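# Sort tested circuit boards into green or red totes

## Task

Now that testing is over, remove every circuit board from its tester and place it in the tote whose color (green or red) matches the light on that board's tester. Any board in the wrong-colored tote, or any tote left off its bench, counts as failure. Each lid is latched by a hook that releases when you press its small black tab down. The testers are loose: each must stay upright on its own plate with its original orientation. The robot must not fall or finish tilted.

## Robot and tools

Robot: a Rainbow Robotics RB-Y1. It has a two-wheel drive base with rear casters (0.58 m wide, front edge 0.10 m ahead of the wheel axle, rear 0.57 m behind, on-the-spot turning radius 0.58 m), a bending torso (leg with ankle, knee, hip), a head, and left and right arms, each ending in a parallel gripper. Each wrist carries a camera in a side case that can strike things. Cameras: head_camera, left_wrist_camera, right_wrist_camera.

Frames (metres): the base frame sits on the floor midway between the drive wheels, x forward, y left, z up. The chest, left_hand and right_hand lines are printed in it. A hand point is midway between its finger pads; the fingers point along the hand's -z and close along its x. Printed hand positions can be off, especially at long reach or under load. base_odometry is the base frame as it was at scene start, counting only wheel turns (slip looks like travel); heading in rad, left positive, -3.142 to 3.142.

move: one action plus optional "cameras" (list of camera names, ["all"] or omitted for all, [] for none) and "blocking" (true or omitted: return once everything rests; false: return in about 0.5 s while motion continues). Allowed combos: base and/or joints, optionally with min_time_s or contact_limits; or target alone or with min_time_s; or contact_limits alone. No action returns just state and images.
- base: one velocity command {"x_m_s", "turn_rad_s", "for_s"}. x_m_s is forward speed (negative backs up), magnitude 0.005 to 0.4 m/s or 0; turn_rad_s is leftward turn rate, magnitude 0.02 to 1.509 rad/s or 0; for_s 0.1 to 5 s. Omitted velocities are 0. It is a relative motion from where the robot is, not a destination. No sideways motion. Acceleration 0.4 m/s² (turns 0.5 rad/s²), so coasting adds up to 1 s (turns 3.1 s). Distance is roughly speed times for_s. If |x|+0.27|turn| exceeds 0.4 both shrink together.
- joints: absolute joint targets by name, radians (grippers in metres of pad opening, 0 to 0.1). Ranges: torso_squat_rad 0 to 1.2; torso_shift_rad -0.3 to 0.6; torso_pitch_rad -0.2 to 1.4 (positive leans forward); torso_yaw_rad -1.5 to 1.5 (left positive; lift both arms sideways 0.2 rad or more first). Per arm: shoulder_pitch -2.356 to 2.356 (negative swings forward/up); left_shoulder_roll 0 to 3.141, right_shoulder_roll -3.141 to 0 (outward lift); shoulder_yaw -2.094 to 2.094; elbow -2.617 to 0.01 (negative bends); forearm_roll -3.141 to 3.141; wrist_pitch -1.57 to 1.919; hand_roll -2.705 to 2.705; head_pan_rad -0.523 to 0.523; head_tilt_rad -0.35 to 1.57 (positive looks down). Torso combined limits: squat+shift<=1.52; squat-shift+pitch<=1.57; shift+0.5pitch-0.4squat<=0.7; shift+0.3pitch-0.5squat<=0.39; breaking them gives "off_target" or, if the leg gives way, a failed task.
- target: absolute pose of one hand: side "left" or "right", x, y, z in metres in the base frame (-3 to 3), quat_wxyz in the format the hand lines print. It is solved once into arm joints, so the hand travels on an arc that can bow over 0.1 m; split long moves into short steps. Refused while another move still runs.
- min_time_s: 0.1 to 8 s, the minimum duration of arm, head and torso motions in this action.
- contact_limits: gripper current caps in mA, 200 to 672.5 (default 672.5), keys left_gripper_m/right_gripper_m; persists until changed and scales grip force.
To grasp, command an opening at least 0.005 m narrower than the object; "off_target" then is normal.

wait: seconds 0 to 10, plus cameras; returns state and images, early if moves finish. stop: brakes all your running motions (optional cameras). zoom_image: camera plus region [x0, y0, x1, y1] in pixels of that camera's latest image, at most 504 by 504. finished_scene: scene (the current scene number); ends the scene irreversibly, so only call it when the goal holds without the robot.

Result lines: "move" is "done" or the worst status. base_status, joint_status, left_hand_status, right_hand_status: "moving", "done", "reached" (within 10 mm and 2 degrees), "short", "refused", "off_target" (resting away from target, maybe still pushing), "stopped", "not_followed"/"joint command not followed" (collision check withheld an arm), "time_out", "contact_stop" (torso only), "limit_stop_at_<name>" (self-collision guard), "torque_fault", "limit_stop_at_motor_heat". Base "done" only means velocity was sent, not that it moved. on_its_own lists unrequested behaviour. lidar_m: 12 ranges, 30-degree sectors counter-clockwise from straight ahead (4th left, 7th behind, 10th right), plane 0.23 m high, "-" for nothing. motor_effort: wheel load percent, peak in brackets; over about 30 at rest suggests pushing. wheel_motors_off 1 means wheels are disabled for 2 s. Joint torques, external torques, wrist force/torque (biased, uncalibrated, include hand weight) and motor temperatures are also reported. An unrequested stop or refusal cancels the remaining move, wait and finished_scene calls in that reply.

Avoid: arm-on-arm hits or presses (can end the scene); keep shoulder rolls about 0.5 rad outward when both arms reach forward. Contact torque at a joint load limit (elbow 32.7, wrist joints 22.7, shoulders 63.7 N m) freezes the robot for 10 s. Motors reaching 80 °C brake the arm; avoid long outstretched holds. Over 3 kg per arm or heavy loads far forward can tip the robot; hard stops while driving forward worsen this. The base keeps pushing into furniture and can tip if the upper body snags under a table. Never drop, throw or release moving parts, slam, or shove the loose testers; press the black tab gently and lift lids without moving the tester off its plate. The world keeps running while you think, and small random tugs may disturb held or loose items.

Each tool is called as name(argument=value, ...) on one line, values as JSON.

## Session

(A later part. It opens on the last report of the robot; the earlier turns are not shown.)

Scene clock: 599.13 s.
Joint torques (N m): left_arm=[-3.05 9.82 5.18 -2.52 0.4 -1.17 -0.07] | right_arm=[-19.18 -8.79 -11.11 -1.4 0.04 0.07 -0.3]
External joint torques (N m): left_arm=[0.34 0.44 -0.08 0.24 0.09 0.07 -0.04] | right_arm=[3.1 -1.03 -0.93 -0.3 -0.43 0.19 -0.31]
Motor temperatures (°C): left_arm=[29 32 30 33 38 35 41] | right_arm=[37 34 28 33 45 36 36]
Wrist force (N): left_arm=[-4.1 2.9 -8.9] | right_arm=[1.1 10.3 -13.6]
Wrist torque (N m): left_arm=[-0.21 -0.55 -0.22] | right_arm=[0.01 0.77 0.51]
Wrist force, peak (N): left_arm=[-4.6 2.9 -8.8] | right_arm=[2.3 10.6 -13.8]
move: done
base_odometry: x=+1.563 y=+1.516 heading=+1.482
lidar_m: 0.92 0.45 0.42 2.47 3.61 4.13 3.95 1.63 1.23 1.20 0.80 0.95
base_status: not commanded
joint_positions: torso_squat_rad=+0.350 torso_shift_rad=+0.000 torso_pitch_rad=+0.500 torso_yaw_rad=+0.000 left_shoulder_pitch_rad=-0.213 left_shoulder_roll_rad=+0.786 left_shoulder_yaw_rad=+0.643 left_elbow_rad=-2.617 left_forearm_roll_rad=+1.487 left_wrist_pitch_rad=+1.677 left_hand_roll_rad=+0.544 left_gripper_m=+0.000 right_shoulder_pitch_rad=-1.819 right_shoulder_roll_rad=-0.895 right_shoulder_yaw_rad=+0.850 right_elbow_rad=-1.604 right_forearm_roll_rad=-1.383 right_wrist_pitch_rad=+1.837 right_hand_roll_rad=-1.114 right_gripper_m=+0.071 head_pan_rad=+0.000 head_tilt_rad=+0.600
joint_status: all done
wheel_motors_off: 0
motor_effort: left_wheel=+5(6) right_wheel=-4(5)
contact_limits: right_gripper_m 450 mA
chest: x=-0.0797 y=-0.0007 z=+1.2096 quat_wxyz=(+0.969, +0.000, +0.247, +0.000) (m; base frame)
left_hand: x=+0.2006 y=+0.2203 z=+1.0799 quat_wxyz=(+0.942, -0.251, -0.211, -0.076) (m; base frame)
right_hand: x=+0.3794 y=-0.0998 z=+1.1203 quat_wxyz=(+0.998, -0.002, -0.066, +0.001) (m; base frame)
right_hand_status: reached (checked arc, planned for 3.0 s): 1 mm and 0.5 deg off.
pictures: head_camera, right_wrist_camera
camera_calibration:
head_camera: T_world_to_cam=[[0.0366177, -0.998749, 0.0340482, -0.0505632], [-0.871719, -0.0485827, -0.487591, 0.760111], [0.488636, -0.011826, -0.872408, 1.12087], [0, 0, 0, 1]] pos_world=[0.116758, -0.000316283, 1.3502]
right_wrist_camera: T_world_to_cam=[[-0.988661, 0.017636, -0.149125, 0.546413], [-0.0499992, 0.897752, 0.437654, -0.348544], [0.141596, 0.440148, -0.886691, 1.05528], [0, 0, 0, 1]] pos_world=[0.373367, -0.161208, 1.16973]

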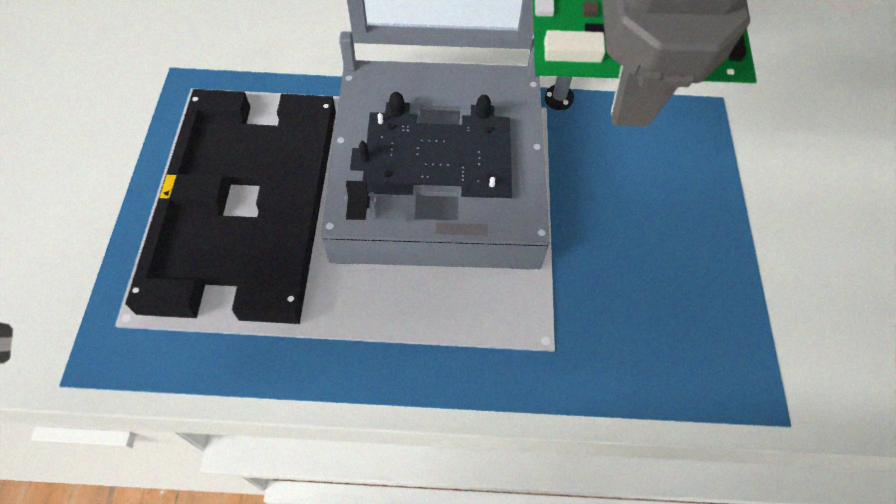

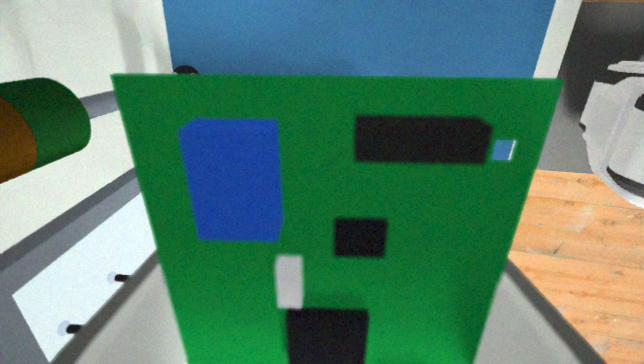

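move(base={"x_m_s":-0.25,"for_s":2.9}, cameras=["head_camera"])

move(target={"side":"right","x":0.30,"y":-0.20,"z":1.12,"quat_wxyz":[0.9976,0,-0.07,0]}, min_time_s=2, cameras=[])

move(base={"turn_rad_s":0.7,"for_s":3.33}, joints={"head_tilt_rad":0.0}, cameras=["head_camera"])

Scene clock: 615.80 s.
Joint torques (N m): left_arm=[-3 9.84 5.22 -2.48 0.41 -1.14 -0.1] | right_arm=[-19.97 -8.74 -10.54 -0.97 0.14 -0.08 -0.22]
External joint torques (N m): left_arm=[0.38 0.46 -0.04 0.28 0.09 0.1 -0.07] | right_arm=[2.31 -0.98 -0.37 0.14 -0.33 0.04 -0.23]
Motor temperatures (°C): left_arm=[29 32 30 33 38 35 41] | right_arm=[37 34 29 32 45 36 36]
Wrist force (N): left_arm=[-4.2 2.7 -8.8] | right_arm=[1.2 10.4 -13.7]
Wrist torque (N m): left_arm=[-0.18 -0.55 -0.23] | right_arm=[-0.02 0.77 0.51]
Wrist force, peak (N): left_arm=[-4.3 2.9 -9.0] | right_arm=[1.6 11.1 -13.7]
move: done
base_odometry: x=+1.499 y=+0.794 heading=+1.483
lidar_m: 1.22 1.04 1.68 3.47 3.64 3.44 3.30 1.60 1.20 1.17 1.20 1.22
base_status: done (sent for 2.9 of 2.9 s)
joint_positions: torso_squat_rad=+0.350 torso_shift_rad=+0.000 torso_pitch_rad=+0.500 torso_yaw_rad=+0.000 left_shoulder_pitch_rad=-0.213 left_shoulder_roll_rad=+0.786 left_shoulder_yaw_rad=+0.643 left_elbow_rad=-2.617 left_forearm_roll_rad=+1.487 left_wrist_pitch_rad=+1.677 left_hand_roll_rad=+0.544 left_gripper_m=+0.000 right_shoulder_pitch_rad=-1.819 right_shoulder_roll_rad=-0.895 right_shoulder_yaw_rad=+0.850 right_elbow_rad=-1.604 right_forearm_roll_rad=-1.383 right_wrist_pitch_rad=+1.837 right_hand_roll_rad=-1.114 right_gripper_m=+0.071 head_pan_rad=+0.000 head_tilt_rad=+0.600
joint_status: not commanded
wheel_motors_off: 0
motor_effort: left_wheel=+5(23) right_wheel=-2(23)
contact_limits: right_gripper_m 450 mA
chest: x=-0.0797 y=-0.0007 z=+1.2096 quat_wxyz=(+0.969, +0.000, +0.247, +0.000) (m; base frame)
left_hand: x=+0.2006 y=+0.2203 z=+1.0799 quat_wxyz=(+0.942, -0.251, -0.211, -0.076) (m; base frame)
right_hand: x=+0.3794 y=-0.0998 z=+1.1203 quat_wxyz=(+0.998, -0.002, -0.066, +0.001) (m; base frame)
pictures: head_camera
camera_calibration:
head_camera: T_world_to_cam=[[0.036609, -0.99875, 0.0340395, -0.050556], [-0.871708, -0.0485712, -0.487613, 0.760112], [0.488657, -0.0118214, -0.872396, 1.12088], [0, 0, 0, 1]] pos_world=[0.116723, -0.000322902, 1.35021]

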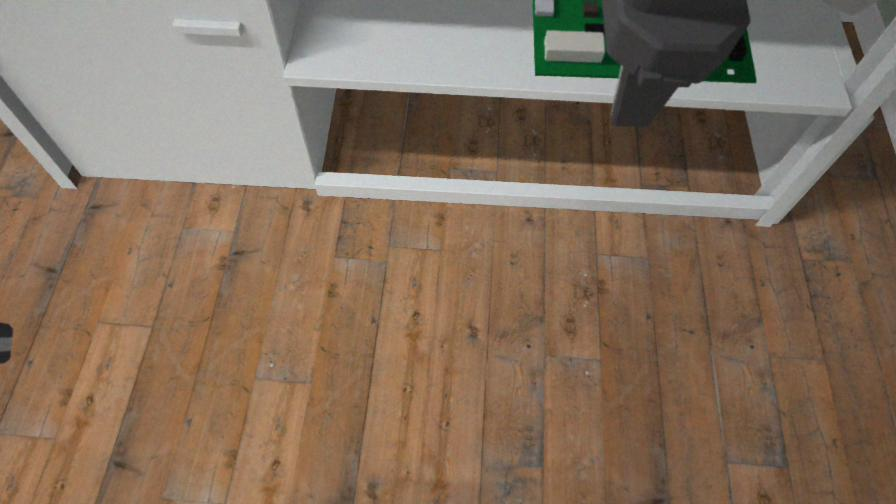

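Scene clock: 618.13 s.
Joint torques (N m): left_arm=[-2.98 9.65 5.43 -2.45 0.4 -1.13 -0.06] | right_arm=[-13.43 -10.06 -10.93 0.52 0.05 -0.43 -0.2]
External joint torques (N m): left_arm=[0.4 0.27 0.17 0.31 0.08 0.11 -0.03] | right_arm=[2.42 -0.96 -0.86 -0.34 -0.44 -0.34 -0.21]
Motor temperatures (°C): left_arm=[29 32 30 33 38 35 41] | right_arm=[37 34 29 32 45 36 36]
Wrist force (N): left_arm=[-4.1 2.4 -8.7] | right_arm=[1.2 10.7 -13.5]
Wrist torque (N m): left_arm=[-0.15 -0.54 -0.22] | right_arm=[-0.06 0.78 0.54]
Wrist force, peak (N): left_arm=[-4.3 3.0 -9.2] | right_arm=[1.2 10.8 -14.1]
move: done
base_odometry: x=+1.499 y=+0.794 heading=+1.483
lidar_m: 1.23 1.05 1.68 3.46 3.64 3.43 3.31 1.60 1.20 1.18 1.20 1.22
base_status: not commanded
joint_positions: torso_squat_rad=+0.350 torso_shift_rad=+0.000 torso_pitch_rad=+0.500 torso_yaw_rad=+0.000 left_shoulder_pitch_rad=-0.213 left_shoulder_roll_rad=+0.786 left_shoulder_yaw_rad=+0.643 left_elbow_rad=-2.617 left_forearm_roll_rad=+1.487 left_wrist_pitch_rad=+1.677 left_hand_roll_rad=+0.544 left_gripper_m=+0.000 right_shoulder_pitch_rad=-1.608 right_shoulder_roll_rad=-1.359 right_shoulder_yaw_rad=+0.750 right_elbow_rad=-2.104 right_forearm_roll_rad=-1.580 right_wrist_pitch_rad=+1.737 right_hand_roll_rad=-1.185 right_gripper_m=+0.071 head_pan_rad=+0.000 head_tilt_rad=+0.600
joint_status: all done
wheel_motors_off: 0
motor_effort: left_wheel=+4(6) right_wheel=-3(4)
contact_limits: right_gripper_m 450 mA
chest: x=-0.0797 y=-0.0007 z=+1.2096 quat_wxyz=(+0.969, +0.000, +0.247, +0.000) (m; base frame)
left_hand: x=+0.2006 y=+0.2203 z=+1.0799 quat_wxyz=(+0.942, -0.251, -0.211, -0.076) (m; base frame)
right_hand: x=+0.2998 y=-0.1995 z=+1.1202 quat_wxyz=(+0.998, -0.005, -0.069, +0.001) (m; base frame)
right_hand_status: reached (checked arc, planned for 2.0 s): 1 mm and 0.6 deg off.
pictures: none
No camera images: "cameras" was empty.

Scene clock: 623.17 s.
Joint torques (N m): left_arm=[-3.1 9.85 5.16 -2.39 0.49 -1.17 -0.05] | right_arm=[-13.65 -10.01 -10.67 0.4 -0.02 -0.36 -0.37]
External joint torques (N m): left_arm=[0.29 0.47 -0.11 0.38 0.18 0.07 -0.02] | right_arm=[2.2 -0.91 -0.6 -0.47 -0.51 -0.27 -0.37]
Motor temperatures (°C): left_arm=[29 32 30 33 38 35 41] | right_arm=[37 34 29 32 45 36 36]
Wrist force (N): left_arm=[-4.2 2.8 -8.9] | right_arm=[1.5 10.8 -13.7]
Wrist torque (N m): left_arm=[-0.20 -0.56 -0.20] | right_arm=[-0.08 0.82 0.53]
Wrist force, peak (N): left_arm=[-4.3 2.5 -9.2] | right_arm=[1.5 11.0 -13.8]
move: done
base_odometry: x=+1.499 y=+0.794 heading=-2.467
lidar_m: 3.84 3.44 2.26 1.31 1.13 1.14 1.25 1.58 1.08 1.18 2.70 3.47
base_status: done (sent for 3.33 of 3.33 s)
joint_positions: torso_squat_rad=+0.350 torso_shift_rad=+0.000 torso_pitch_rad=+0.500 torso_yaw_rad=+0.000 left_shoulder_pitch_rad=-0.213 left_shoulder_roll_rad=+0.786 left_shoulder_yaw_rad=+0.643 left_elbow_rad=-2.617 left_forearm_roll_rad=+1.487 left_wrist_pitch_rad=+1.677 left_hand_roll_rad=+0.544 left_gripper_m=+0.000 right_shoulder_pitch_rad=-1.608 right_shoulder_roll_rad=-1.359 right_shoulder_yaw_rad=+0.750 right_elbow_rad=-2.104 right_forearm_roll_rad=-1.580 right_wrist_pitch_rad=+1.737 right_hand_roll_rad=-1.185 right_gripper_m=+0.071 head_pan_rad=+0.000 head_tilt_rad=+0.000
joint_status: all done
wheel_motors_off: 0
motor_effort: left_wheel=+1(27) right_wheel=+1(26)
contact_limits: right_gripper_m 450 mA
chest: x=-0.0797 y=-0.0007 z=+1.2096 quat_wxyz=(+0.969, +0.000, +0.247, +0.000) (m; base frame)
left_hand: x=+0.2006 y=+0.2203 z=+1.0799 quat_wxyz=(+0.942, -0.251, -0.211, -0.076) (m; base frame)
right_hand: x=+0.2998 y=-0.1995 z=+1.1202 quat_wxyz=(+0.998, -0.005, -0.069, +0.001) (m; base frame)
pictures: head_camera
camera_calibration:
head_camera: T_world_to_cam=[[0.010452, -0.99876, 0.0486754, -0.0697535], [-0.444157, -0.0482495, -0.894649, 1.30449], [0.895888, -0.0122687, -0.44411, 0.517676], [0, 0, 0, 1]] pos_world=[0.116348, -0.000374639, 1.40036]

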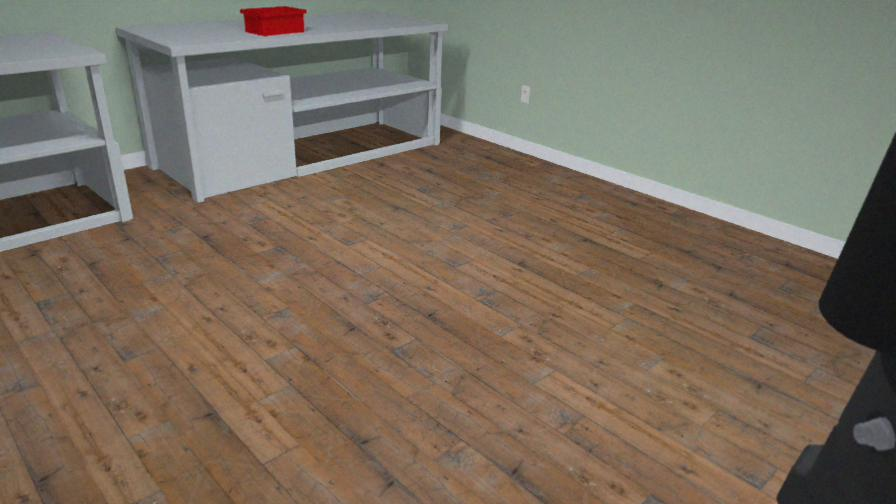

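move(base={"turn_rad_s":0.2,"for_s":0.4}, cameras=[])

move(base={"x_m_s":0.4,"for_s":5}, cameras=[])

move(base={"x_m_s":0.4,"for_s":2.2}, cameras=[])

move(base={"turn_rad_s":0.5,"for_s":1.42}, cameras=["head_camera"])

Scene clock: 643.13 s.
Joint torques (N m): left_arm=[-2.98 9.73 5.24 -2.54 0.42 -1.12 -0.09] | right_arm=[-13.67 -9.7 -10.94 0.44 0.03 -0.45 -0.31]
External joint torques (N m): left_arm=[0.4 0.35 -0.02 0.22 0.11 0.12 -0.06] | right_arm=[2.18 -0.61 -0.87 -0.42 -0.46 -0.36 -0.32]
Motor temperatures (°C): left_arm=[29 32 30 33 38 35 41] | right_arm=[36 34 29 32 45 36 36]
Wrist force (N): left_arm=[-4.2 2.6 -9.0] | right_arm=[1.5 10.8 -13.4]
Wrist torque (N m): left_arm=[-0.16 -0.55 -0.22] | right_arm=[-0.05 0.83 0.52]
Wrist force, peak (N): left_arm=[-4.4 2.9 -9.2] | right_arm=[1.5 11.0 -13.8]
move: done
base_odometry: x=+1.499 y=+0.794 heading=-2.388
lidar_m: 3.69 3.31 2.00 1.26 1.13 1.14 1.22 1.67 1.08 1.23 2.69 3.49
base_status: done (sent for 0.4 of 0.4 s)
joint_positions: torso_squat_rad=+0.350 torso_shift_rad=+0.000 torso_pitch_rad=+0.500 torso_yaw_rad=+0.000 left_shoulder_pitch_rad=-0.213 left_shoulder_roll_rad=+0.786 left_shoulder_yaw_rad=+0.643 left_elbow_rad=-2.617 left_forearm_roll_rad=+1.487 left_wrist_pitch_rad=+1.677 left_hand_roll_rad=+0.544 left_gripper_m=+0.000 right_shoulder_pitch_rad=-1.608 right_shoulder_roll_rad=-1.359 right_shoulder_yaw_rad=+0.750 right_elbow_rad=-2.104 right_forearm_roll_rad=-1.580 right_wrist_pitch_rad=+1.737 right_hand_roll_rad=-1.185 right_gripper_m=+0.071 head_pan_rad=+0.000 head_tilt_rad=+0.000
joint_status: not commanded
wheel_motors_off: 0
motor_effort: left_wheel=+1(20) right_wheel=+3(21)
contact_limits: right_gripper_m 450 mA
chest: x=-0.0797 y=-0.0007 z=+1.2096 quat_wxyz=(+0.969, +0.000, +0.247, +0.000) (m; base frame)
left_hand: x=+0.2006 y=+0.2203 z=+1.0799 quat_wxyz=(+0.942, -0.251, -0.211, -0.076) (m; base frame)
right_hand: x=+0.2998 y=-0.1995 z=+1.1202 quat_wxyz=(+0.998, -0.005, -0.069, +0.001) (m; base frame)
pictures: none
No camera images: "cameras" was empty.

Scene clock: 649.70 s.
Joint torques (N m): left_arm=[-3.1 9.86 5.54 -2.49 0.48 -1.19 -0.16] | right_arm=[-14.27 -9.82 -10.34 0.73 0.15 -0.3 -0.32]
External joint torques (N m): left_arm=[0.28 0.48 0.28 0.28 0.17 0.05 -0.13] | right_arm=[1.58 -0.72 -0.27 -0.14 -0.34 -0.21 -0.33]
Motor temperatures (°C): left_arm=[29 32 30 33 38 35 41] | right_arm=[36 34 29 32 45 36 36]
Wrist force (N): left_arm=[-4.2 2.4 -8.5] | right_arm=[1.4 10.7 -13.5]
Wrist torque (N m): left_arm=[-0.16 -0.56 -0.24] | right_arm=[-0.04 0.81 0.53]
Wrist force, peak (N): left_arm=[-4.3 2.7 -9.2] | right_arm=[2.1 10.8 -13.9]
move: done
base_odometry: x=+0.042 y=-0.576 heading=-2.387
lidar_m: 2.52 1.76 1.78 2.27 2.42 2.43 2.98 2.52 2.87 2.41 2.19 2.20
base_status: done (sent for 5 of 5 s)
joint_positions: torso_squat_rad=+0.350 torso_shift_rad=+0.000 torso_pitch_rad=+0.500 torso_yaw_rad=+0.000 left_shoulder_pitch_rad=-0.213 left_shoulder_roll_rad=+0.786 left_shoulder_yaw_rad=+0.643 left_elbow_rad=-2.617 left_forearm_roll_rad=+1.487 left_wrist_pitch_rad=+1.677 left_hand_roll_rad=+0.544 left_gripper_m=+0.000 right_shoulder_pitch_rad=-1.607 right_shoulder_roll_rad=-1.360 right_shoulder_yaw_rad=+0.750 right_elbow_rad=-2.104 right_forearm_roll_rad=-1.580 right_wrist_pitch_rad=+1.737 right_hand_roll_rad=-1.185 right_gripper_m=+0.071 head_pan_rad=+0.000 head_tilt_rad=+0.000
joint_status: not commanded
wheel_motors_off: 0
motor_effort: left_wheel=+0(27) right_wheel=-2(30)
contact_limits: right_gripper_m 450 mA
chest: x=-0.0797 y=-0.0007 z=+1.2096 quat_wxyz=(+0.969, +0.000, +0.247, +0.000) (m; base frame)
left_hand: x=+0.2006 y=+0.2203 z=+1.0799 quat_wxyz=(+0.942, -0.251, -0.211, -0.076) (m; base frame)
right_hand: x=+0.2998 y=-0.1996 z=+1.1202 quat_wxyz=(+0.998, -0.005, -0.069, +0.001) (m; base frame)
pictures: none
No camera images: "cameras" was empty.

Scene clock: 653.47 s.
Joint torques (N m): left_arm=[-3.16 10 5.31 -2.51 0.47 -1.11 -0.07] | right_arm=[-14.19 -9.66 -10.41 0.88 0.22 -0.35 -0.31]
External joint torques (N m): left_arm=[0.22 0.62 0.05 0.25 0.15 0.13 -0.04] | right_arm=[1.66 -0.56 -0.34 0.01 -0.27 -0.26 -0.32]
Motor temperatures (°C): left_arm=[29 32 30 33 38 35 41] | right_arm=[36 34 29 32 45 36 36]
Wrist force (N): left_arm=[-4.3 2.7 -8.6] | right_arm=[1.1 10.7 -13.5]
Wrist torque (N m): left_arm=[-0.19 -0.56 -0.22] | right_arm=[-0.05 0.80 0.52]
Wrist force, peak (N): left_arm=[-4.6 2.9 -8.9] | right_arm=[1.5 11.0 -13.8]
move: done
base_odometry: x=-0.600 y=-1.178 heading=-2.387
lidar_m: 1.65 1.12 1.13 1.36 2.61 3.00 3.67 3.27 2.87 1.79 1.63 1.64
base_status: done (sent for 2.2 of 2.2 s)
joint_positions: torso_squat_rad=+0.350 torso_shift_rad=+0.000 torso_pitch_rad=+0.500 torso_yaw_rad=+0.000 left_shoulder_pitch_rad=-0.213 left_shoulder_roll_rad=+0.786 left_shoulder_yaw_rad=+0.643 left_elbow_rad=-2.617 left_forearm_roll_rad=+1.487 left_wrist_pitch_rad=+1.677 left_hand_roll_rad=+0.544 left_gripper_m=+0.000 right_shoulder_pitch_rad=-1.607 right_shoulder_roll_rad=-1.360 right_shoulder_yaw_rad=+0.750 right_elbow_rad=-2.104 right_forearm_roll_rad=-1.580 right_wrist_pitch_rad=+1.737 right_hand_roll_rad=-1.185 right_gripper_m=+0.071 head_pan_rad=+0.000 head_tilt_rad=+0.000
joint_status: not commanded
wheel_motors_off: 0
motor_effort: left_wheel=+0(26) right_wheel=-3(18)
contact_limits: right_gripper_m 450 mA
chest: x=-0.0797 y=-0.0007 z=+1.2096 quat_wxyz=(+0.969, +0.000, +0.247, +0.000) (m; base frame)
left_hand: x=+0.2006 y=+0.2203 z=+1.0799 quat_wxyz=(+0.942, -0.251, -0.211, -0.076) (m; base frame)
right_hand: x=+0.2998 y=-0.1996 z=+1.1202 quat_wxyz=(+0.998, -0.005, -0.069, +0.001) (m; base frame)
pictures: none
No camera images: "cameras" was empty.

Scene clock: 656.20 s.
Joint torques (N m): left_arm=[-2.96 9.72 5.42 -2.49 0.4 -1.23 -0.05] | right_arm=[-14.06 -10.12 -10.23 0.76 0.15 -0.39 -0.35]
External joint torques (N m): left_arm=[0.42 0.34 0.15 0.27 0.09 0.01 -0.02] | right_arm=[1.79 -1.02 -0.17 -0.1 -0.34 -0.3 -0.36]
Motor temperatures (°C): left_arm=[29 32 30 33 38 35 41] | right_arm=[36 34 29 32 45 36 36]
Wrist force (N): left_arm=[-4.3 2.8 -8.8] | right_arm=[1.1 10.5 -13.5]
Wrist torque (N m): left_arm=[-0.20 -0.56 -0.21] | right_arm=[-0.02 0.76 0.56]
Wrist force, peak (N): left_arm=[-4.5 2.9 -9.0] | right_arm=[1.5 10.8 -13.8]
move: done
base_odometry: x=-0.600 y=-1.178 heading=-1.671
lidar_m: 1.12 1.18 2.26 2.95 3.11 3.26 3.24 2.29 1.71 1.66 1.64 1.83
base_status: done (sent for 1.43 of 1.43 s)
joint_positions: torso_squat_rad=+0.350 torso_shift_rad=+0.000 torso_pitch_rad=+0.500 torso_yaw_rad=+0.000 left_shoulder_pitch_rad=-0.213 left_shoulder_roll_rad=+0.786 left_shoulder_yaw_rad=+0.643 left_elbow_rad=-2.617 left_forearm_roll_rad=+1.487 left_wrist_pitch_rad=+1.677 left_hand_roll_rad=+0.544 left_gripper_m=+0.000 right_shoulder_pitch_rad=-1.607 right_shoulder_roll_rad=-1.360 right_shoulder_yaw_rad=+0.750 right_elbow_rad=-2.104 right_forearm_roll_rad=-1.580 right_wrist_pitch_rad=+1.737 right_hand_roll_rad=-1.185 right_gripper_m=+0.071 head_pan_rad=+0.000 head_tilt_rad=+0.000
joint_status: not commanded
wheel_motors_off: 0
motor_effort: left_wheel=+0(26) right_wheel=+3(24)
contact_limits: right_gripper_m 450 mA
chest: x=-0.0797 y=-0.0007 z=+1.2096 quat_wxyz=(+0.969, +0.000, +0.247, +0.000) (m; base frame)
left_hand: x=+0.2006 y=+0.2203 z=+1.0799 quat_wxyz=(+0.942, -0.251, -0.211, -0.076) (m; base frame)
right_hand: x=+0.2998 y=-0.1996 z=+1.1202 quat_wxyz=(+0.998, -0.005, -0.069, +0.001) (m; base frame)
pictures: head_camera
camera_calibration:
head_camera: T_world_to_cam=[[0.0104493, -0.998761, 0.0486564, -0.0697526], [-0.444207, -0.0482307, -0.894625, 1.30446], [0.895863, -0.0122652, -0.44416, 0.517707], [0, 0, 0, 1]] pos_world=[0.116385, -0.000401284, 1.40034]

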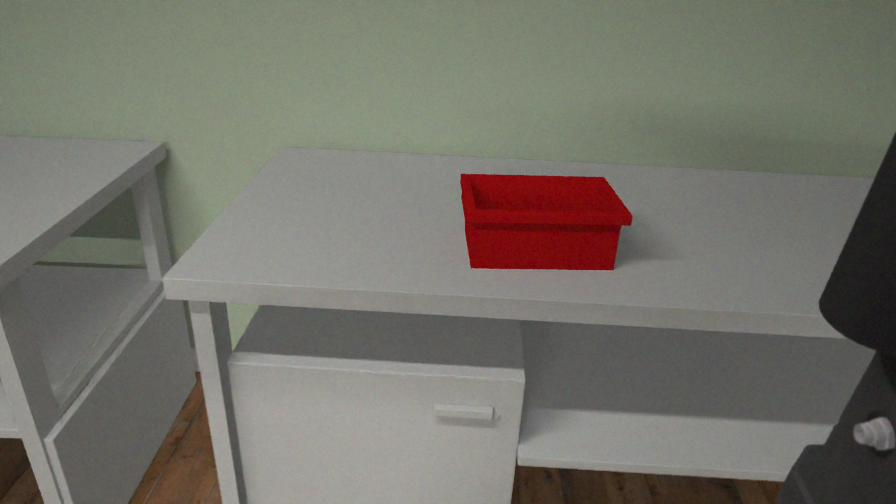

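move(base={"x_m_s":0.2,"for_s":3.5}, joints={"head_tilt_rad":0.6}, cameras=["head_camera","right_wrist_camera"])

Scene clock: 677.83 s.
Joint torques (N m): left_arm=[-2.99 9.69 5.23 -2.39 0.42 -1.14 -0.15] | right_arm=[-14.25 -9.77 -10.32 0.9 0.24 -0.31 -0.31]
External joint torques (N m): left_arm=[0.39 0.31 -0.03 0.37 0.1 0.1 -0.12] | right_arm=[1.6 -0.67 -0.25 0.03 -0.25 -0.22 -0.32]
Motor temperatures (°C): left_arm=[29 32 30 33 38 35 41] | right_arm=[36 34 29 32 45 36 36]
Wrist force (N): left_arm=[-4.4 2.4 -8.8] | right_arm=[1.4 10.6 -13.4]
Wrist torque (N m): left_arm=[-0.16 -0.59 -0.22] | right_arm=[-0.04 0.82 0.53]
Wrist force, peak (N): left_arm=[-4.4 3.0 -9.1] | right_arm=[1.7 10.9 -13.9]
move: done
base_odometry: x=-0.669 y=-1.875 heading=-1.671
lidar_m: 0.41 0.44 0.58 1.99 3.10 4.02 3.94 2.31 1.72 1.67 1.29 0.44
base_status: done (sent for 3.5 of 3.5 s)
joint_positions: torso_squat_rad=+0.350 torso_shift_rad=+0.000 torso_pitch_rad=+0.500 torso_yaw_rad=+0.000 left_shoulder_pitch_rad=-0.213 left_shoulder_roll_rad=+0.786 left_shoulder_yaw_rad=+0.643 left_elbow_rad=-2.617 left_forearm_roll_rad=+1.487 left_wrist_pitch_rad=+1.677 left_hand_roll_rad=+0.544 left_gripper_m=+0.000 right_shoulder_pitch_rad=-1.607 right_shoulder_roll_rad=-1.360 right_shoulder_yaw_rad=+0.750 right_elbow_rad=-2.104 right_forearm_roll_rad=-1.580 right_wrist_pitch_rad=+1.737 right_hand_roll_rad=-1.185 right_gripper_m=+0.071 head_pan_rad=+0.000 head_tilt_rad=+0.600
joint_status: all done
wheel_motors_off: 0
motor_effort: left_wheel=+1(26) right_wheel=-2(29)
contact_limits: right_gripper_m 450 mA
chest: x=-0.0797 y=-0.0007 z=+1.2096 quat_wxyz=(+0.969, +0.000, +0.247, +0.000) (m; base frame)
left_hand: x=+0.2006 y=+0.2203 z=+1.0799 quat_wxyz=(+0.942, -0.251, -0.211, -0.076) (m; base frame)
right_hand: x=+0.2999 y=-0.1996 z=+1.1202 quat_wxyz=(+0.998, -0.005, -0.069, +0.001) (m; base frame)
pictures: head_camera, right_wrist_camera
camera_calibration:
head_camera: T_world_to_cam=[[0.036578, -0.998751, 0.0340255, -0.0505684], [-0.871735, -0.0485367, -0.487569, 0.76009], [0.488611, -0.0118269, -0.872421, 1.12086], [0, 0, 0, 1]] pos_world=[0.116781, -0.000356674, 1.35018]
right_wrist_camera: T_world_to_cam=[[-0.987948, 0.0181709, -0.153713, 0.47451], [-0.050754, 0.900148, 0.432618, -0.256543], [0.146225, 0.435205, -0.888377, 1.10985], [0, 0, 0, 1]] pos_world=[0.293483, -0.260707, 1.16989]

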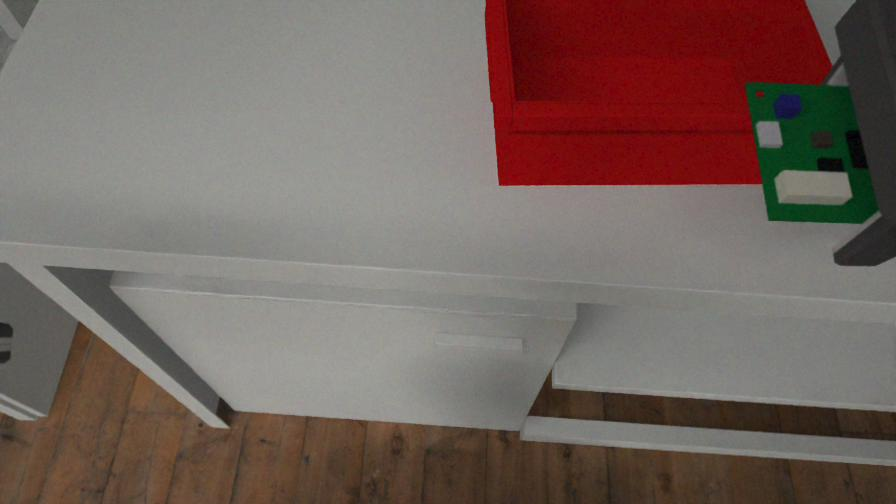

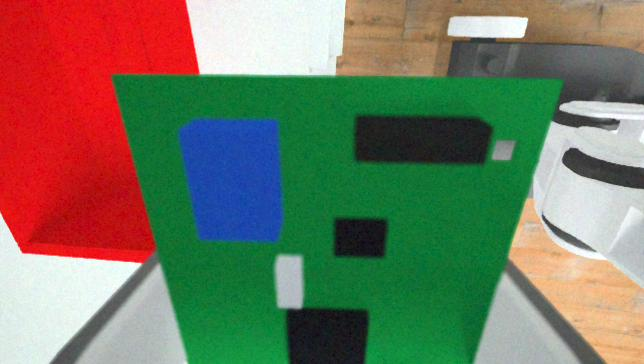

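move(base={"x_m_s":0.1,"for_s":0.6}, cameras=[])

move(target={"side":"right","x":0.44,"y":-0.17,"z":1.12,"quat_wxyz":[1,0,0,0]}, min_time_s=3, cameras=["head_camera","left_wrist_camera"])

Scene clock: 688.83 s.
Joint torques (N m): left_arm=[-3.17 9.6 5.15 -2.35 0.44 -1.12 -0.07] | right_arm=[-14.17 -9.49 -10.26 0.89 0.25 -0.36 -0.29]
External joint torques (N m): left_arm=[0.22 0.22 -0.11 0.41 0.12 0.12 -0.04] | right_arm=[1.68 -0.39 -0.2 0.03 -0.24 -0.27 -0.3]
Motor temperatures (°C): left_arm=[29 32 30 33 38 35 41] | right_arm=[36 34 29 32 45 36 36]
Wrist force (N): left_arm=[-4.3 2.7 -8.6] | right_arm=[1.7 10.6 -13.4]
Wrist torque (N m): left_arm=[-0.17 -0.58 -0.22] | right_arm=[-0.05 0.84 0.54]
Wrist force, peak (N): left_arm=[-4.4 2.9 -9.0] | right_arm=[1.1 10.9 -13.9]
move: done
base_odometry: x=-0.675 y=-1.935 heading=-1.671
lidar_m: 0.36 0.38 0.53 1.99 3.09 4.07 4.00 2.32 1.73 1.28 1.32 0.37
base_status: done (sent for 0.6 of 0.6 s)
joint_positions: torso_squat_rad=+0.350 torso_shift_rad=+0.000 torso_pitch_rad=+0.500 torso_yaw_rad=+0.000 left_shoulder_pitch_rad=-0.213 left_shoulder_roll_rad=+0.786 left_shoulder_yaw_rad=+0.643 left_elbow_rad=-2.617 left_forearm_roll_rad=+1.487 left_wrist_pitch_rad=+1.677 left_hand_roll_rad=+0.544 left_gripper_m=+0.000 right_shoulder_pitch_rad=-1.607 right_shoulder_roll_rad=-1.360 right_shoulder_yaw_rad=+0.750 right_elbow_rad=-2.104 right_forearm_roll_rad=-1.580 right_wrist_pitch_rad=+1.737 right_hand_roll_rad=-1.185 right_gripper_m=+0.071 head_pan_rad=+0.000 head_tilt_rad=+0.600
joint_status: not commanded
wheel_motors_off: 0
motor_effort: left_wheel=-2(22) right_wheel=-3(19)
contact_limits: right_gripper_m 450 mA
chest: x=-0.0797 y=-0.0007 z=+1.2096 quat_wxyz=(+0.969, +0.000, +0.247, +0.000) (m; base frame)
left_hand: x=+0.2007 y=+0.2203 z=+1.0799 quat_wxyz=(+0.942, -0.251, -0.211, -0.076) (m; base frame)
right_hand: x=+0.2999 y=-0.1996 z=+1.1202 quat_wxyz=(+0.998, -0.005, -0.069, +0.001) (m; base frame)
pictures: none
No camera images: "cameras" was empty.

Scene clock: 692.17 s.
Joint torques (N m): left_arm=[-3.08 9.57 5.27 -2.49 0.43 -1.15 -0.12] | right_arm=[-23.61 -6.98 -7.26 -0.82 0.24 0.14 0.16]
External joint torques (N m): left_arm=[0.31 0.19 0.01 0.27 0.12 0.1 -0.09] | right_arm=[1.05 1.88 1.07 1.01 -0.01 0.17 0.16]
Motor temperatures (°C): left_arm=[29 32 30 33 38 35 41] | right_arm=[36 34 29 32 45 36 36]
Wrist force (N): left_arm=[-4.5 2.8 -8.8] | right_arm=[2.2 10.7 -13.4]
Wrist torque (N m): left_arm=[-0.19 -0.59 -0.22] | right_arm=[-0.04 0.85 0.53]
Wrist force, peak (N): left_arm=[-4.5 2.8 -9.0] | right_arm=[2.5 10.7 -13.5]
move: done
base_odometry: x=-0.675 y=-1.935 heading=-1.671
lidar_m: 0.36 0.38 0.53 1.97 3.09 4.08 4.00 2.32 1.72 1.29 1.32 0.37
base_status: not commanded
joint_positions: torso_squat_rad=+0.350 torso_shift_rad=+0.000 torso_pitch_rad=+0.500 torso_yaw_rad=+0.000 left_shoulder_pitch_rad=-0.213 left_shoulder_roll_rad=+0.786 left_shoulder_yaw_rad=+0.643 left_elbow_rad=-2.617 left_forearm_roll_rad=+1.487 left_wrist_pitch_rad=+1.677 left_hand_roll_rad=+0.544 left_gripper_m=+0.000 right_shoulder_pitch_rad=-1.901 right_shoulder_roll_rad=-0.880 right_shoulder_yaw_rad=+0.895 right_elbow_rad=-1.076 right_forearm_roll_rad=-1.408 right_wrist_pitch_rad=+1.842 right_hand_roll_rad=-0.662 right_gripper_m=+0.071 head_pan_rad=+0.000 head_tilt_rad=+0.600
joint_status: all done
wheel_motors_off: 0
motor_effort: left_wheel=-1(4) right_wheel=-2(4)
contact_limits: right_gripper_m 450 mA
chest: x=-0.0797 y=-0.0007 z=+1.2096 quat_wxyz=(+0.969, +0.000, +0.247, +0.000) (m; base frame)
left_hand: x=+0.2007 y=+0.2203 z=+1.0799 quat_wxyz=(+0.942, -0.251, -0.211, -0.076) (m; base frame)
right_hand: x=+0.4399 y=-0.1701 z=+1.1202 quat_wxyz=(+1.000, +0.000, -0.001, +0.000) (m; base frame)
right_hand_status: reached (checked arc, planned for 3.0 s): 0 mm and 0.1 deg off.
pictures: head_camera, left_wrist_camera
camera_calibration:
head_camera: T_world_to_cam=[[0.0365794, -0.998751, 0.0340237, -0.0505669], [-0.871755, -0.0485365, -0.487533, 0.760063], [0.488575, -0.0118266, -0.872442, 1.12087], [0, 0, 0, 1]] pos_world=[0.116809, -0.000356889, 1.35017]
left_wrist_camera: T_world_to_cam=[[0.907529, -0.0310726, 0.418839, -0.628892], [-0.375558, -0.506465, 0.776176, -0.616966], [0.188009, -0.8617, -0.471301, 0.730061], [0, 0, 0, 1]] pos_world=[0.201773, 0.297081, 1.08636]

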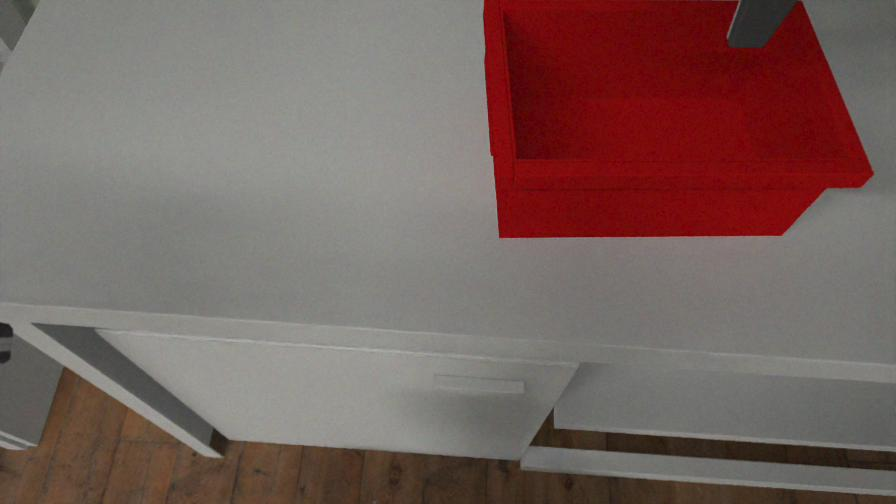

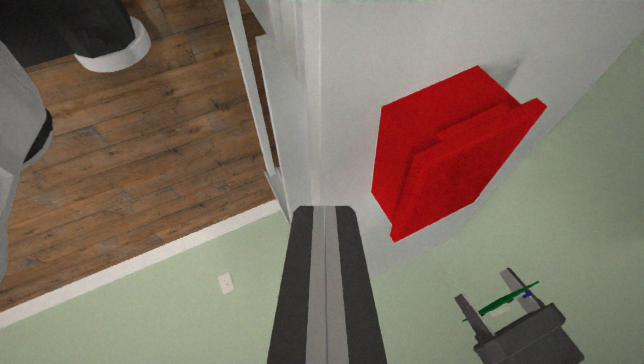

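move(target={"side":"right","x":0.457,"y":-0.165,"z":1.03,"quat_wxyz":[1,0,0,0]}, min_time_s=2.5, cameras=["head_camera","right_wrist_camera"])

move(target={"side":"right","x":0.457,"y":-0.165,"z":0.965,"quat_wxyz":[1,0,0,0]}, min_time_s=2.5, cameras=["head_camera","right_wrist_camera"])

Scene clock: 702.03 s.
Joint torques (N m): left_arm=[-3.18 9.8 5.43 -2.42 0.47 -1.09 -0.09] | right_arm=[-22.03 -6.97 -6.46 -1.08 0.27 -0.48 0.43]
External joint torques (N m): left_arm=[0.2 0.42 0.17 0.34 0.16 0.16 -0.06] | right_arm=[3.37 2.45 1.32 1.17 0.02 -0.45 0.43]
Motor temperatures (°C): left_arm=[29 32 30 33 38 35 41] | right_arm=[36 34 29 32 45 36 36]
Wrist force (N): left_arm=[-4.3 2.7 -8.9] | right_arm=[2.1 10.5 -13.3]
Wrist torque (N m): left_arm=[-0.19 -0.57 -0.20] | right_arm=[-0.01 0.84 0.52]
Wrist force, peak (N): left_arm=[-4.3 2.8 -9.0] | right_arm=[2.5 10.8 -13.5]
move: done
base_odometry: x=-0.675 y=-1.935 heading=-1.671
lidar_m: 0.36 0.37 0.53 1.99 3.10 4.08 4.00 2.32 1.72 1.28 1.32 0.37
base_status: not commanded
joint_positions: torso_squat_rad=+0.350 torso_shift_rad=+0.000 torso_pitch_rad=+0.500 torso_yaw_rad=+0.000 left_shoulder_pitch_rad=-0.213 left_shoulder_roll_rad=+0.786 left_shoulder_yaw_rad=+0.643 left_elbow_rad=-2.617 left_forearm_roll_rad=+1.487 left_wrist_pitch_rad=+1.677 left_hand_roll_rad=+0.544 left_gripper_m=+0.000 right_shoulder_pitch_rad=-1.783 right_shoulder_roll_rad=-0.780 right_shoulder_yaw_rad=+0.950 right_elbow_rad=-0.953 right_forearm_roll_rad=-1.330 right_wrist_pitch_rad=+1.654 right_hand_roll_rad=-0.591 right_gripper_m=+0.071 head_pan_rad=+0.000 head_tilt_rad=+0.600
joint_status: all done
wheel_motors_off: 0
motor_effort: left_wheel=-2(3) right_wheel=-2(5)
contact_limits: right_gripper_m 450 mA
chest: x=-0.0797 y=-0.0007 z=+1.2096 quat_wxyz=(+0.969, +0.000, +0.247, +0.000) (m; base frame)
left_hand: x=+0.2007 y=+0.2203 z=+1.0799 quat_wxyz=(+0.942, -0.251, -0.211, -0.076) (m; base frame)
right_hand: x=+0.4570 y=-0.1651 z=+1.0305 quat_wxyz=(+1.000, +0.000, -0.001, +0.000) (m; base frame)
right_hand_status: reached (checked arc, planned for 2.5 s): 1 mm and 0.1 deg off.
pictures: head_camera, right_wrist_camera
camera_calibration:
head_camera: T_world_to_cam=[[0.0365801, -0.998751, 0.0340238, -0.0505667], [-0.871755, -0.0485371, -0.487532, 0.760063], [0.488575, -0.0118264, -0.872442, 1.12087], [0, 0, 0, 1]] pos_world=[0.116809, -0.000356457, 1.35017]
right_wrist_camera: T_world_to_cam=[[-0.999601, 0.0207049, -0.0191913, 0.482482], [0.0100225, 0.895776, 0.444392, -0.281389], [0.0263922, 0.444023, -0.895627, 1.0559], [0, 0, 0, 1]] pos_world=[0.457243, -0.226773, 1.08]

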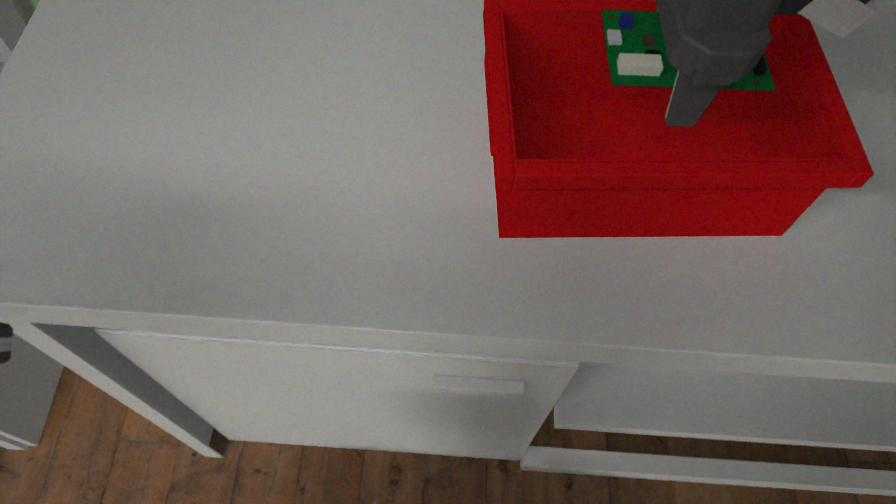

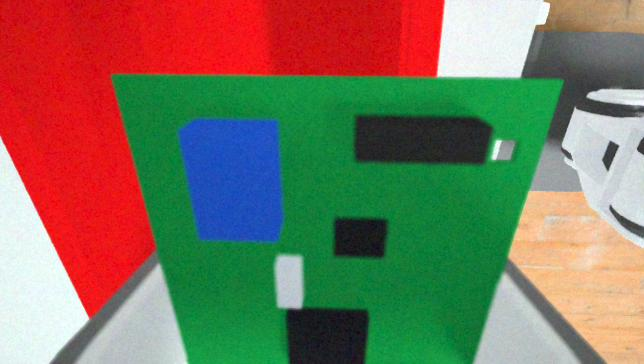

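Scene clock: 704.87 s.
Joint torques (N m): left_arm=[-3.22 9.55 5.21 -2.44 0.42 -1.19 -0.09] | right_arm=[3.09 3.5 4.7 2.45 2.76 -7.34 0.08]
External joint torques (N m): left_arm=[0.2 0.16 -0.05 0.31 0.11 0.06 -0.06] | right_arm=[28.41 13.06 12.08 4.85 2.49 -7.28 0.07]
Motor temperatures (°C): left_arm=[29 32 30 33 38 35 41] | right_arm=[36 34 29 32 45 36 36]
Wrist force (N): left_arm=[-4.4 2.5 -8.8] | right_arm=[-14.7 5.0 62.5]
Wrist torque (N m): left_arm=[-0.17 -0.56 -0.21] | right_arm=[-0.12 4.34 0.74]
Wrist force, peak (N): left_arm=[-4.2 2.7 -9.2] | right_arm=[-14.7 4.5 63.3]
move: done
base_odometry: x=-0.675 y=-1.935 heading=-1.671
lidar_m: 0.36 0.38 0.53 1.98 3.09 4.07 4.00 2.32 1.72 1.28 1.31 0.37
base_status: not commanded
joint_positions: torso_squat_rad=+0.350 torso_shift_rad=-0.001 torso_pitch_rad=+0.497 torso_yaw_rad=+0.000 left_shoulder_pitch_rad=-0.213 left_shoulder_roll_rad=+0.786 left_shoulder_yaw_rad=+0.643 left_elbow_rad=-2.617 left_forearm_roll_rad=+1.487 left_wrist_pitch_rad=+1.677 left_hand_roll_rad=+0.544 left_gripper_m=+0.000 right_shoulder_pitch_rad=-1.694 right_shoulder_roll_rad=-0.725 right_shoulder_yaw_rad=+0.979 right_elbow_rad=-0.895 right_forearm_roll_rad=-1.287 right_wrist_pitch_rad=+1.524 right_hand_roll_rad=-0.563 right_gripper_m=+0.071 head_pan_rad=+0.000 head_tilt_rad=+0.600
joint_status: all done
wheel_motors_off: 0
motor_effort: left_wheel=-2(3) right_wheel=-1(4)
contact_limits: right_gripper_m 450 mA
chest: x=-0.0813 y=-0.0006 z=+1.2100 quat_wxyz=(+0.969, +0.000, +0.246, +0.000) (m; base frame)
left_hand: x=+0.1995 y=+0.2203 z=+1.0810 quat_wxyz=(+0.941, -0.251, -0.212, -0.077) (m; base frame)
right_hand: x=+0.4575 y=-0.1651 z=+0.9720 quat_wxyz=(+1.000, +0.001, -0.007, +0.000) (m; base frame)
right_hand_status: reached (checked arc, planned for 2.5 s): 7 mm and 0.8 deg off.
pictures: head_camera, right_wrist_camera
camera_calibration:
head_camera: T_world_to_cam=[[0.0362892, -0.998744, 0.0345337, -0.0510278], [-0.870224, -0.0485711, -0.490256, 0.762237], [0.491318, -0.012261, -0.870894, 1.12036], [0, 0, 0, 1]] pos_world=[0.114713, -0.000204352, 1.35117]
right_wrist_camera: T_world_to_cam=[[-0.999297, 0.021147, -0.0309518, 0.493176], [0.00514405, 0.895235, 0.445565, -0.254394], [0.0371315, 0.445093, -0.894714, 0.997833], [0, 0, 0, 1]] pos_world=[0.457087, -0.226815, 1.02139]

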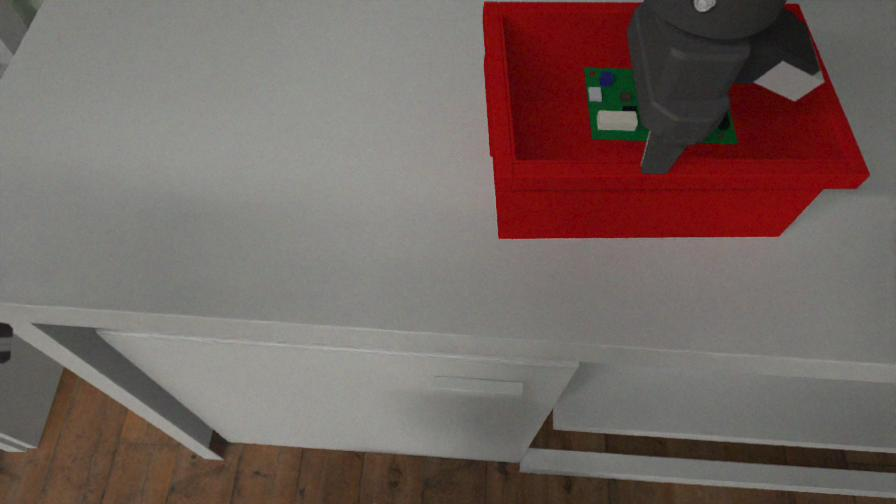

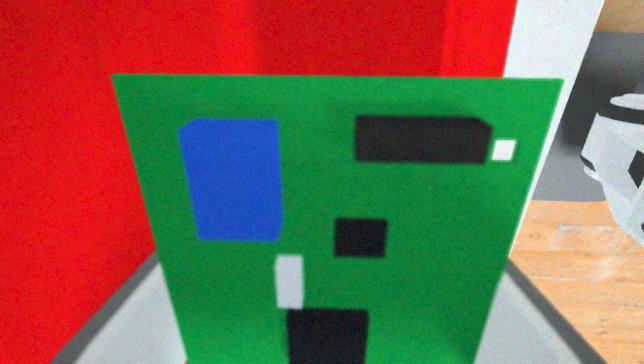

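move(target={"side":"right","x":0.459,"y":-0.165,"z":0.976,"quat_wxyz":[1,0,0,0]}, min_time_s=1, cameras=["head_camera"])

zoom_image(camera="head_camera", region=[470, 0, 890, 250])

Scene clock: 710.93 s.
Joint torques (N m): left_arm=[-2.93 9.82 5.21 -2.49 0.38 -1.07 -0.05] | right_arm=[-21.2 -5.31 -6.04 -1.04 -0.12 -0.62 0.33]
External joint torques (N m): left_arm=[0.46 0.44 -0.05 0.27 0.06 0.17 -0.02] | right_arm=[4.33 4.2 1.04 1.36 -0.37 -0.59 0.33]
Motor temperatures (°C): left_arm=[29 32 30 33 38 35 41] | right_arm=[36 34 29 32 45 37 36]
Wrist force (N): left_arm=[-4.3 2.6 -8.8] | right_arm=[2.2 9.0 -4.5]
Wrist torque (N m): left_arm=[-0.16 -0.57 -0.22] | right_arm=[0.01 1.16 0.57]
Wrist force, peak (N): left_arm=[-4.4 2.8 -9.0] | right_arm=[-14.6 4.8 62.8]
move: done
base_odometry: x=-0.675 y=-1.935 heading=-1.671
lidar_m: 0.36 0.38 0.53 1.98 3.09 4.07 4.00 2.33 1.72 1.29 1.32 0.38
base_status: not commanded
joint_positions: torso_squat_rad=+0.350 torso_shift_rad=+0.000 torso_pitch_rad=+0.499 torso_yaw_rad=+0.000 left_shoulder_pitch_rad=-0.213 left_shoulder_roll_rad=+0.786 left_shoulder_yaw_rad=+0.643 left_elbow_rad=-2.617 left_forearm_roll_rad=+1.487 left_wrist_pitch_rad=+1.677 left_hand_roll_rad=+0.544 left_gripper_m=+0.000 right_shoulder_pitch_rad=-1.714 right_shoulder_roll_rad=-0.711 right_shoulder_yaw_rad=+0.979 right_elbow_rad=-0.853 right_forearm_roll_rad=-1.294 right_wrist_pitch_rad=+1.539 right_hand_roll_rad=-0.540 right_gripper_m=+0.071 head_pan_rad=+0.000 head_tilt_rad=+0.600
joint_status: all done
wheel_motors_off: 0
motor_effort: left_wheel=+0(2) right_wheel=+0(1)
contact_limits: right_gripper_m 450 mA
chest: x=-0.0800 y=-0.0006 z=+1.2097 quat_wxyz=(+0.969, +0.000, +0.247, +0.000) (m; base frame)
left_hand: x=+0.2004 y=+0.2203 z=+1.0801 quat_wxyz=(+0.942, -0.251, -0.211, -0.077) (m; base frame)
right_hand: x=+0.4599 y=-0.1651 z=+0.9750 quat_wxyz=(+1.000, +0.000, +0.000, +0.000) (m; base frame)
right_hand_status: reached (checked arc, planned for 1.0 s): 1 mm and 0.1 deg off.
pictures: head_camera
camera_calibration:
head_camera: T_world_to_cam=[[0.0365121, -0.998747, 0.034232, -0.0507241], [-0.871424, -0.0485877, -0.488118, 0.760539], [0.48917, -0.0120084, -0.872106, 1.12075], [0, 0, 0, 1]] pos_world=[0.116366, -0.000249197, 1.35038]

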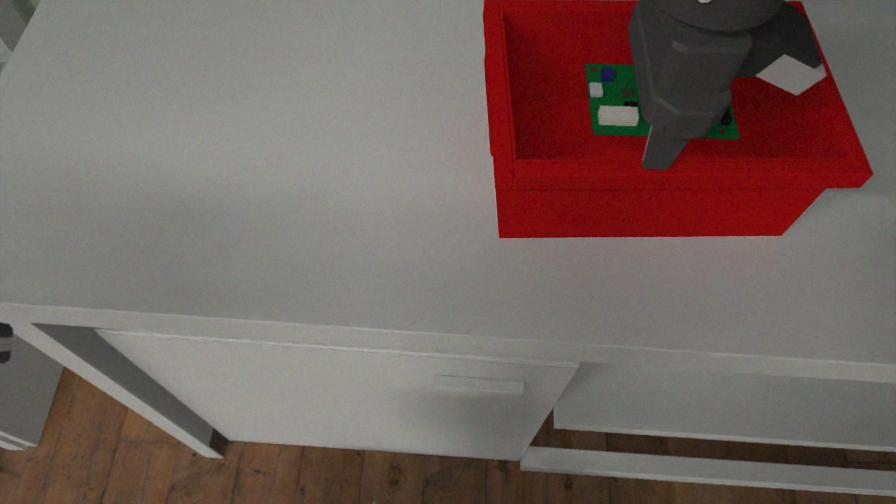

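Scaled by 1.200 from the camera's 896x504 image, which has a finer 1280x720 frame.

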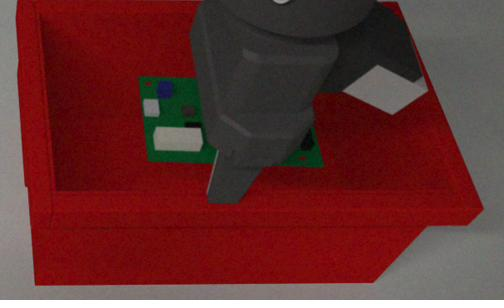

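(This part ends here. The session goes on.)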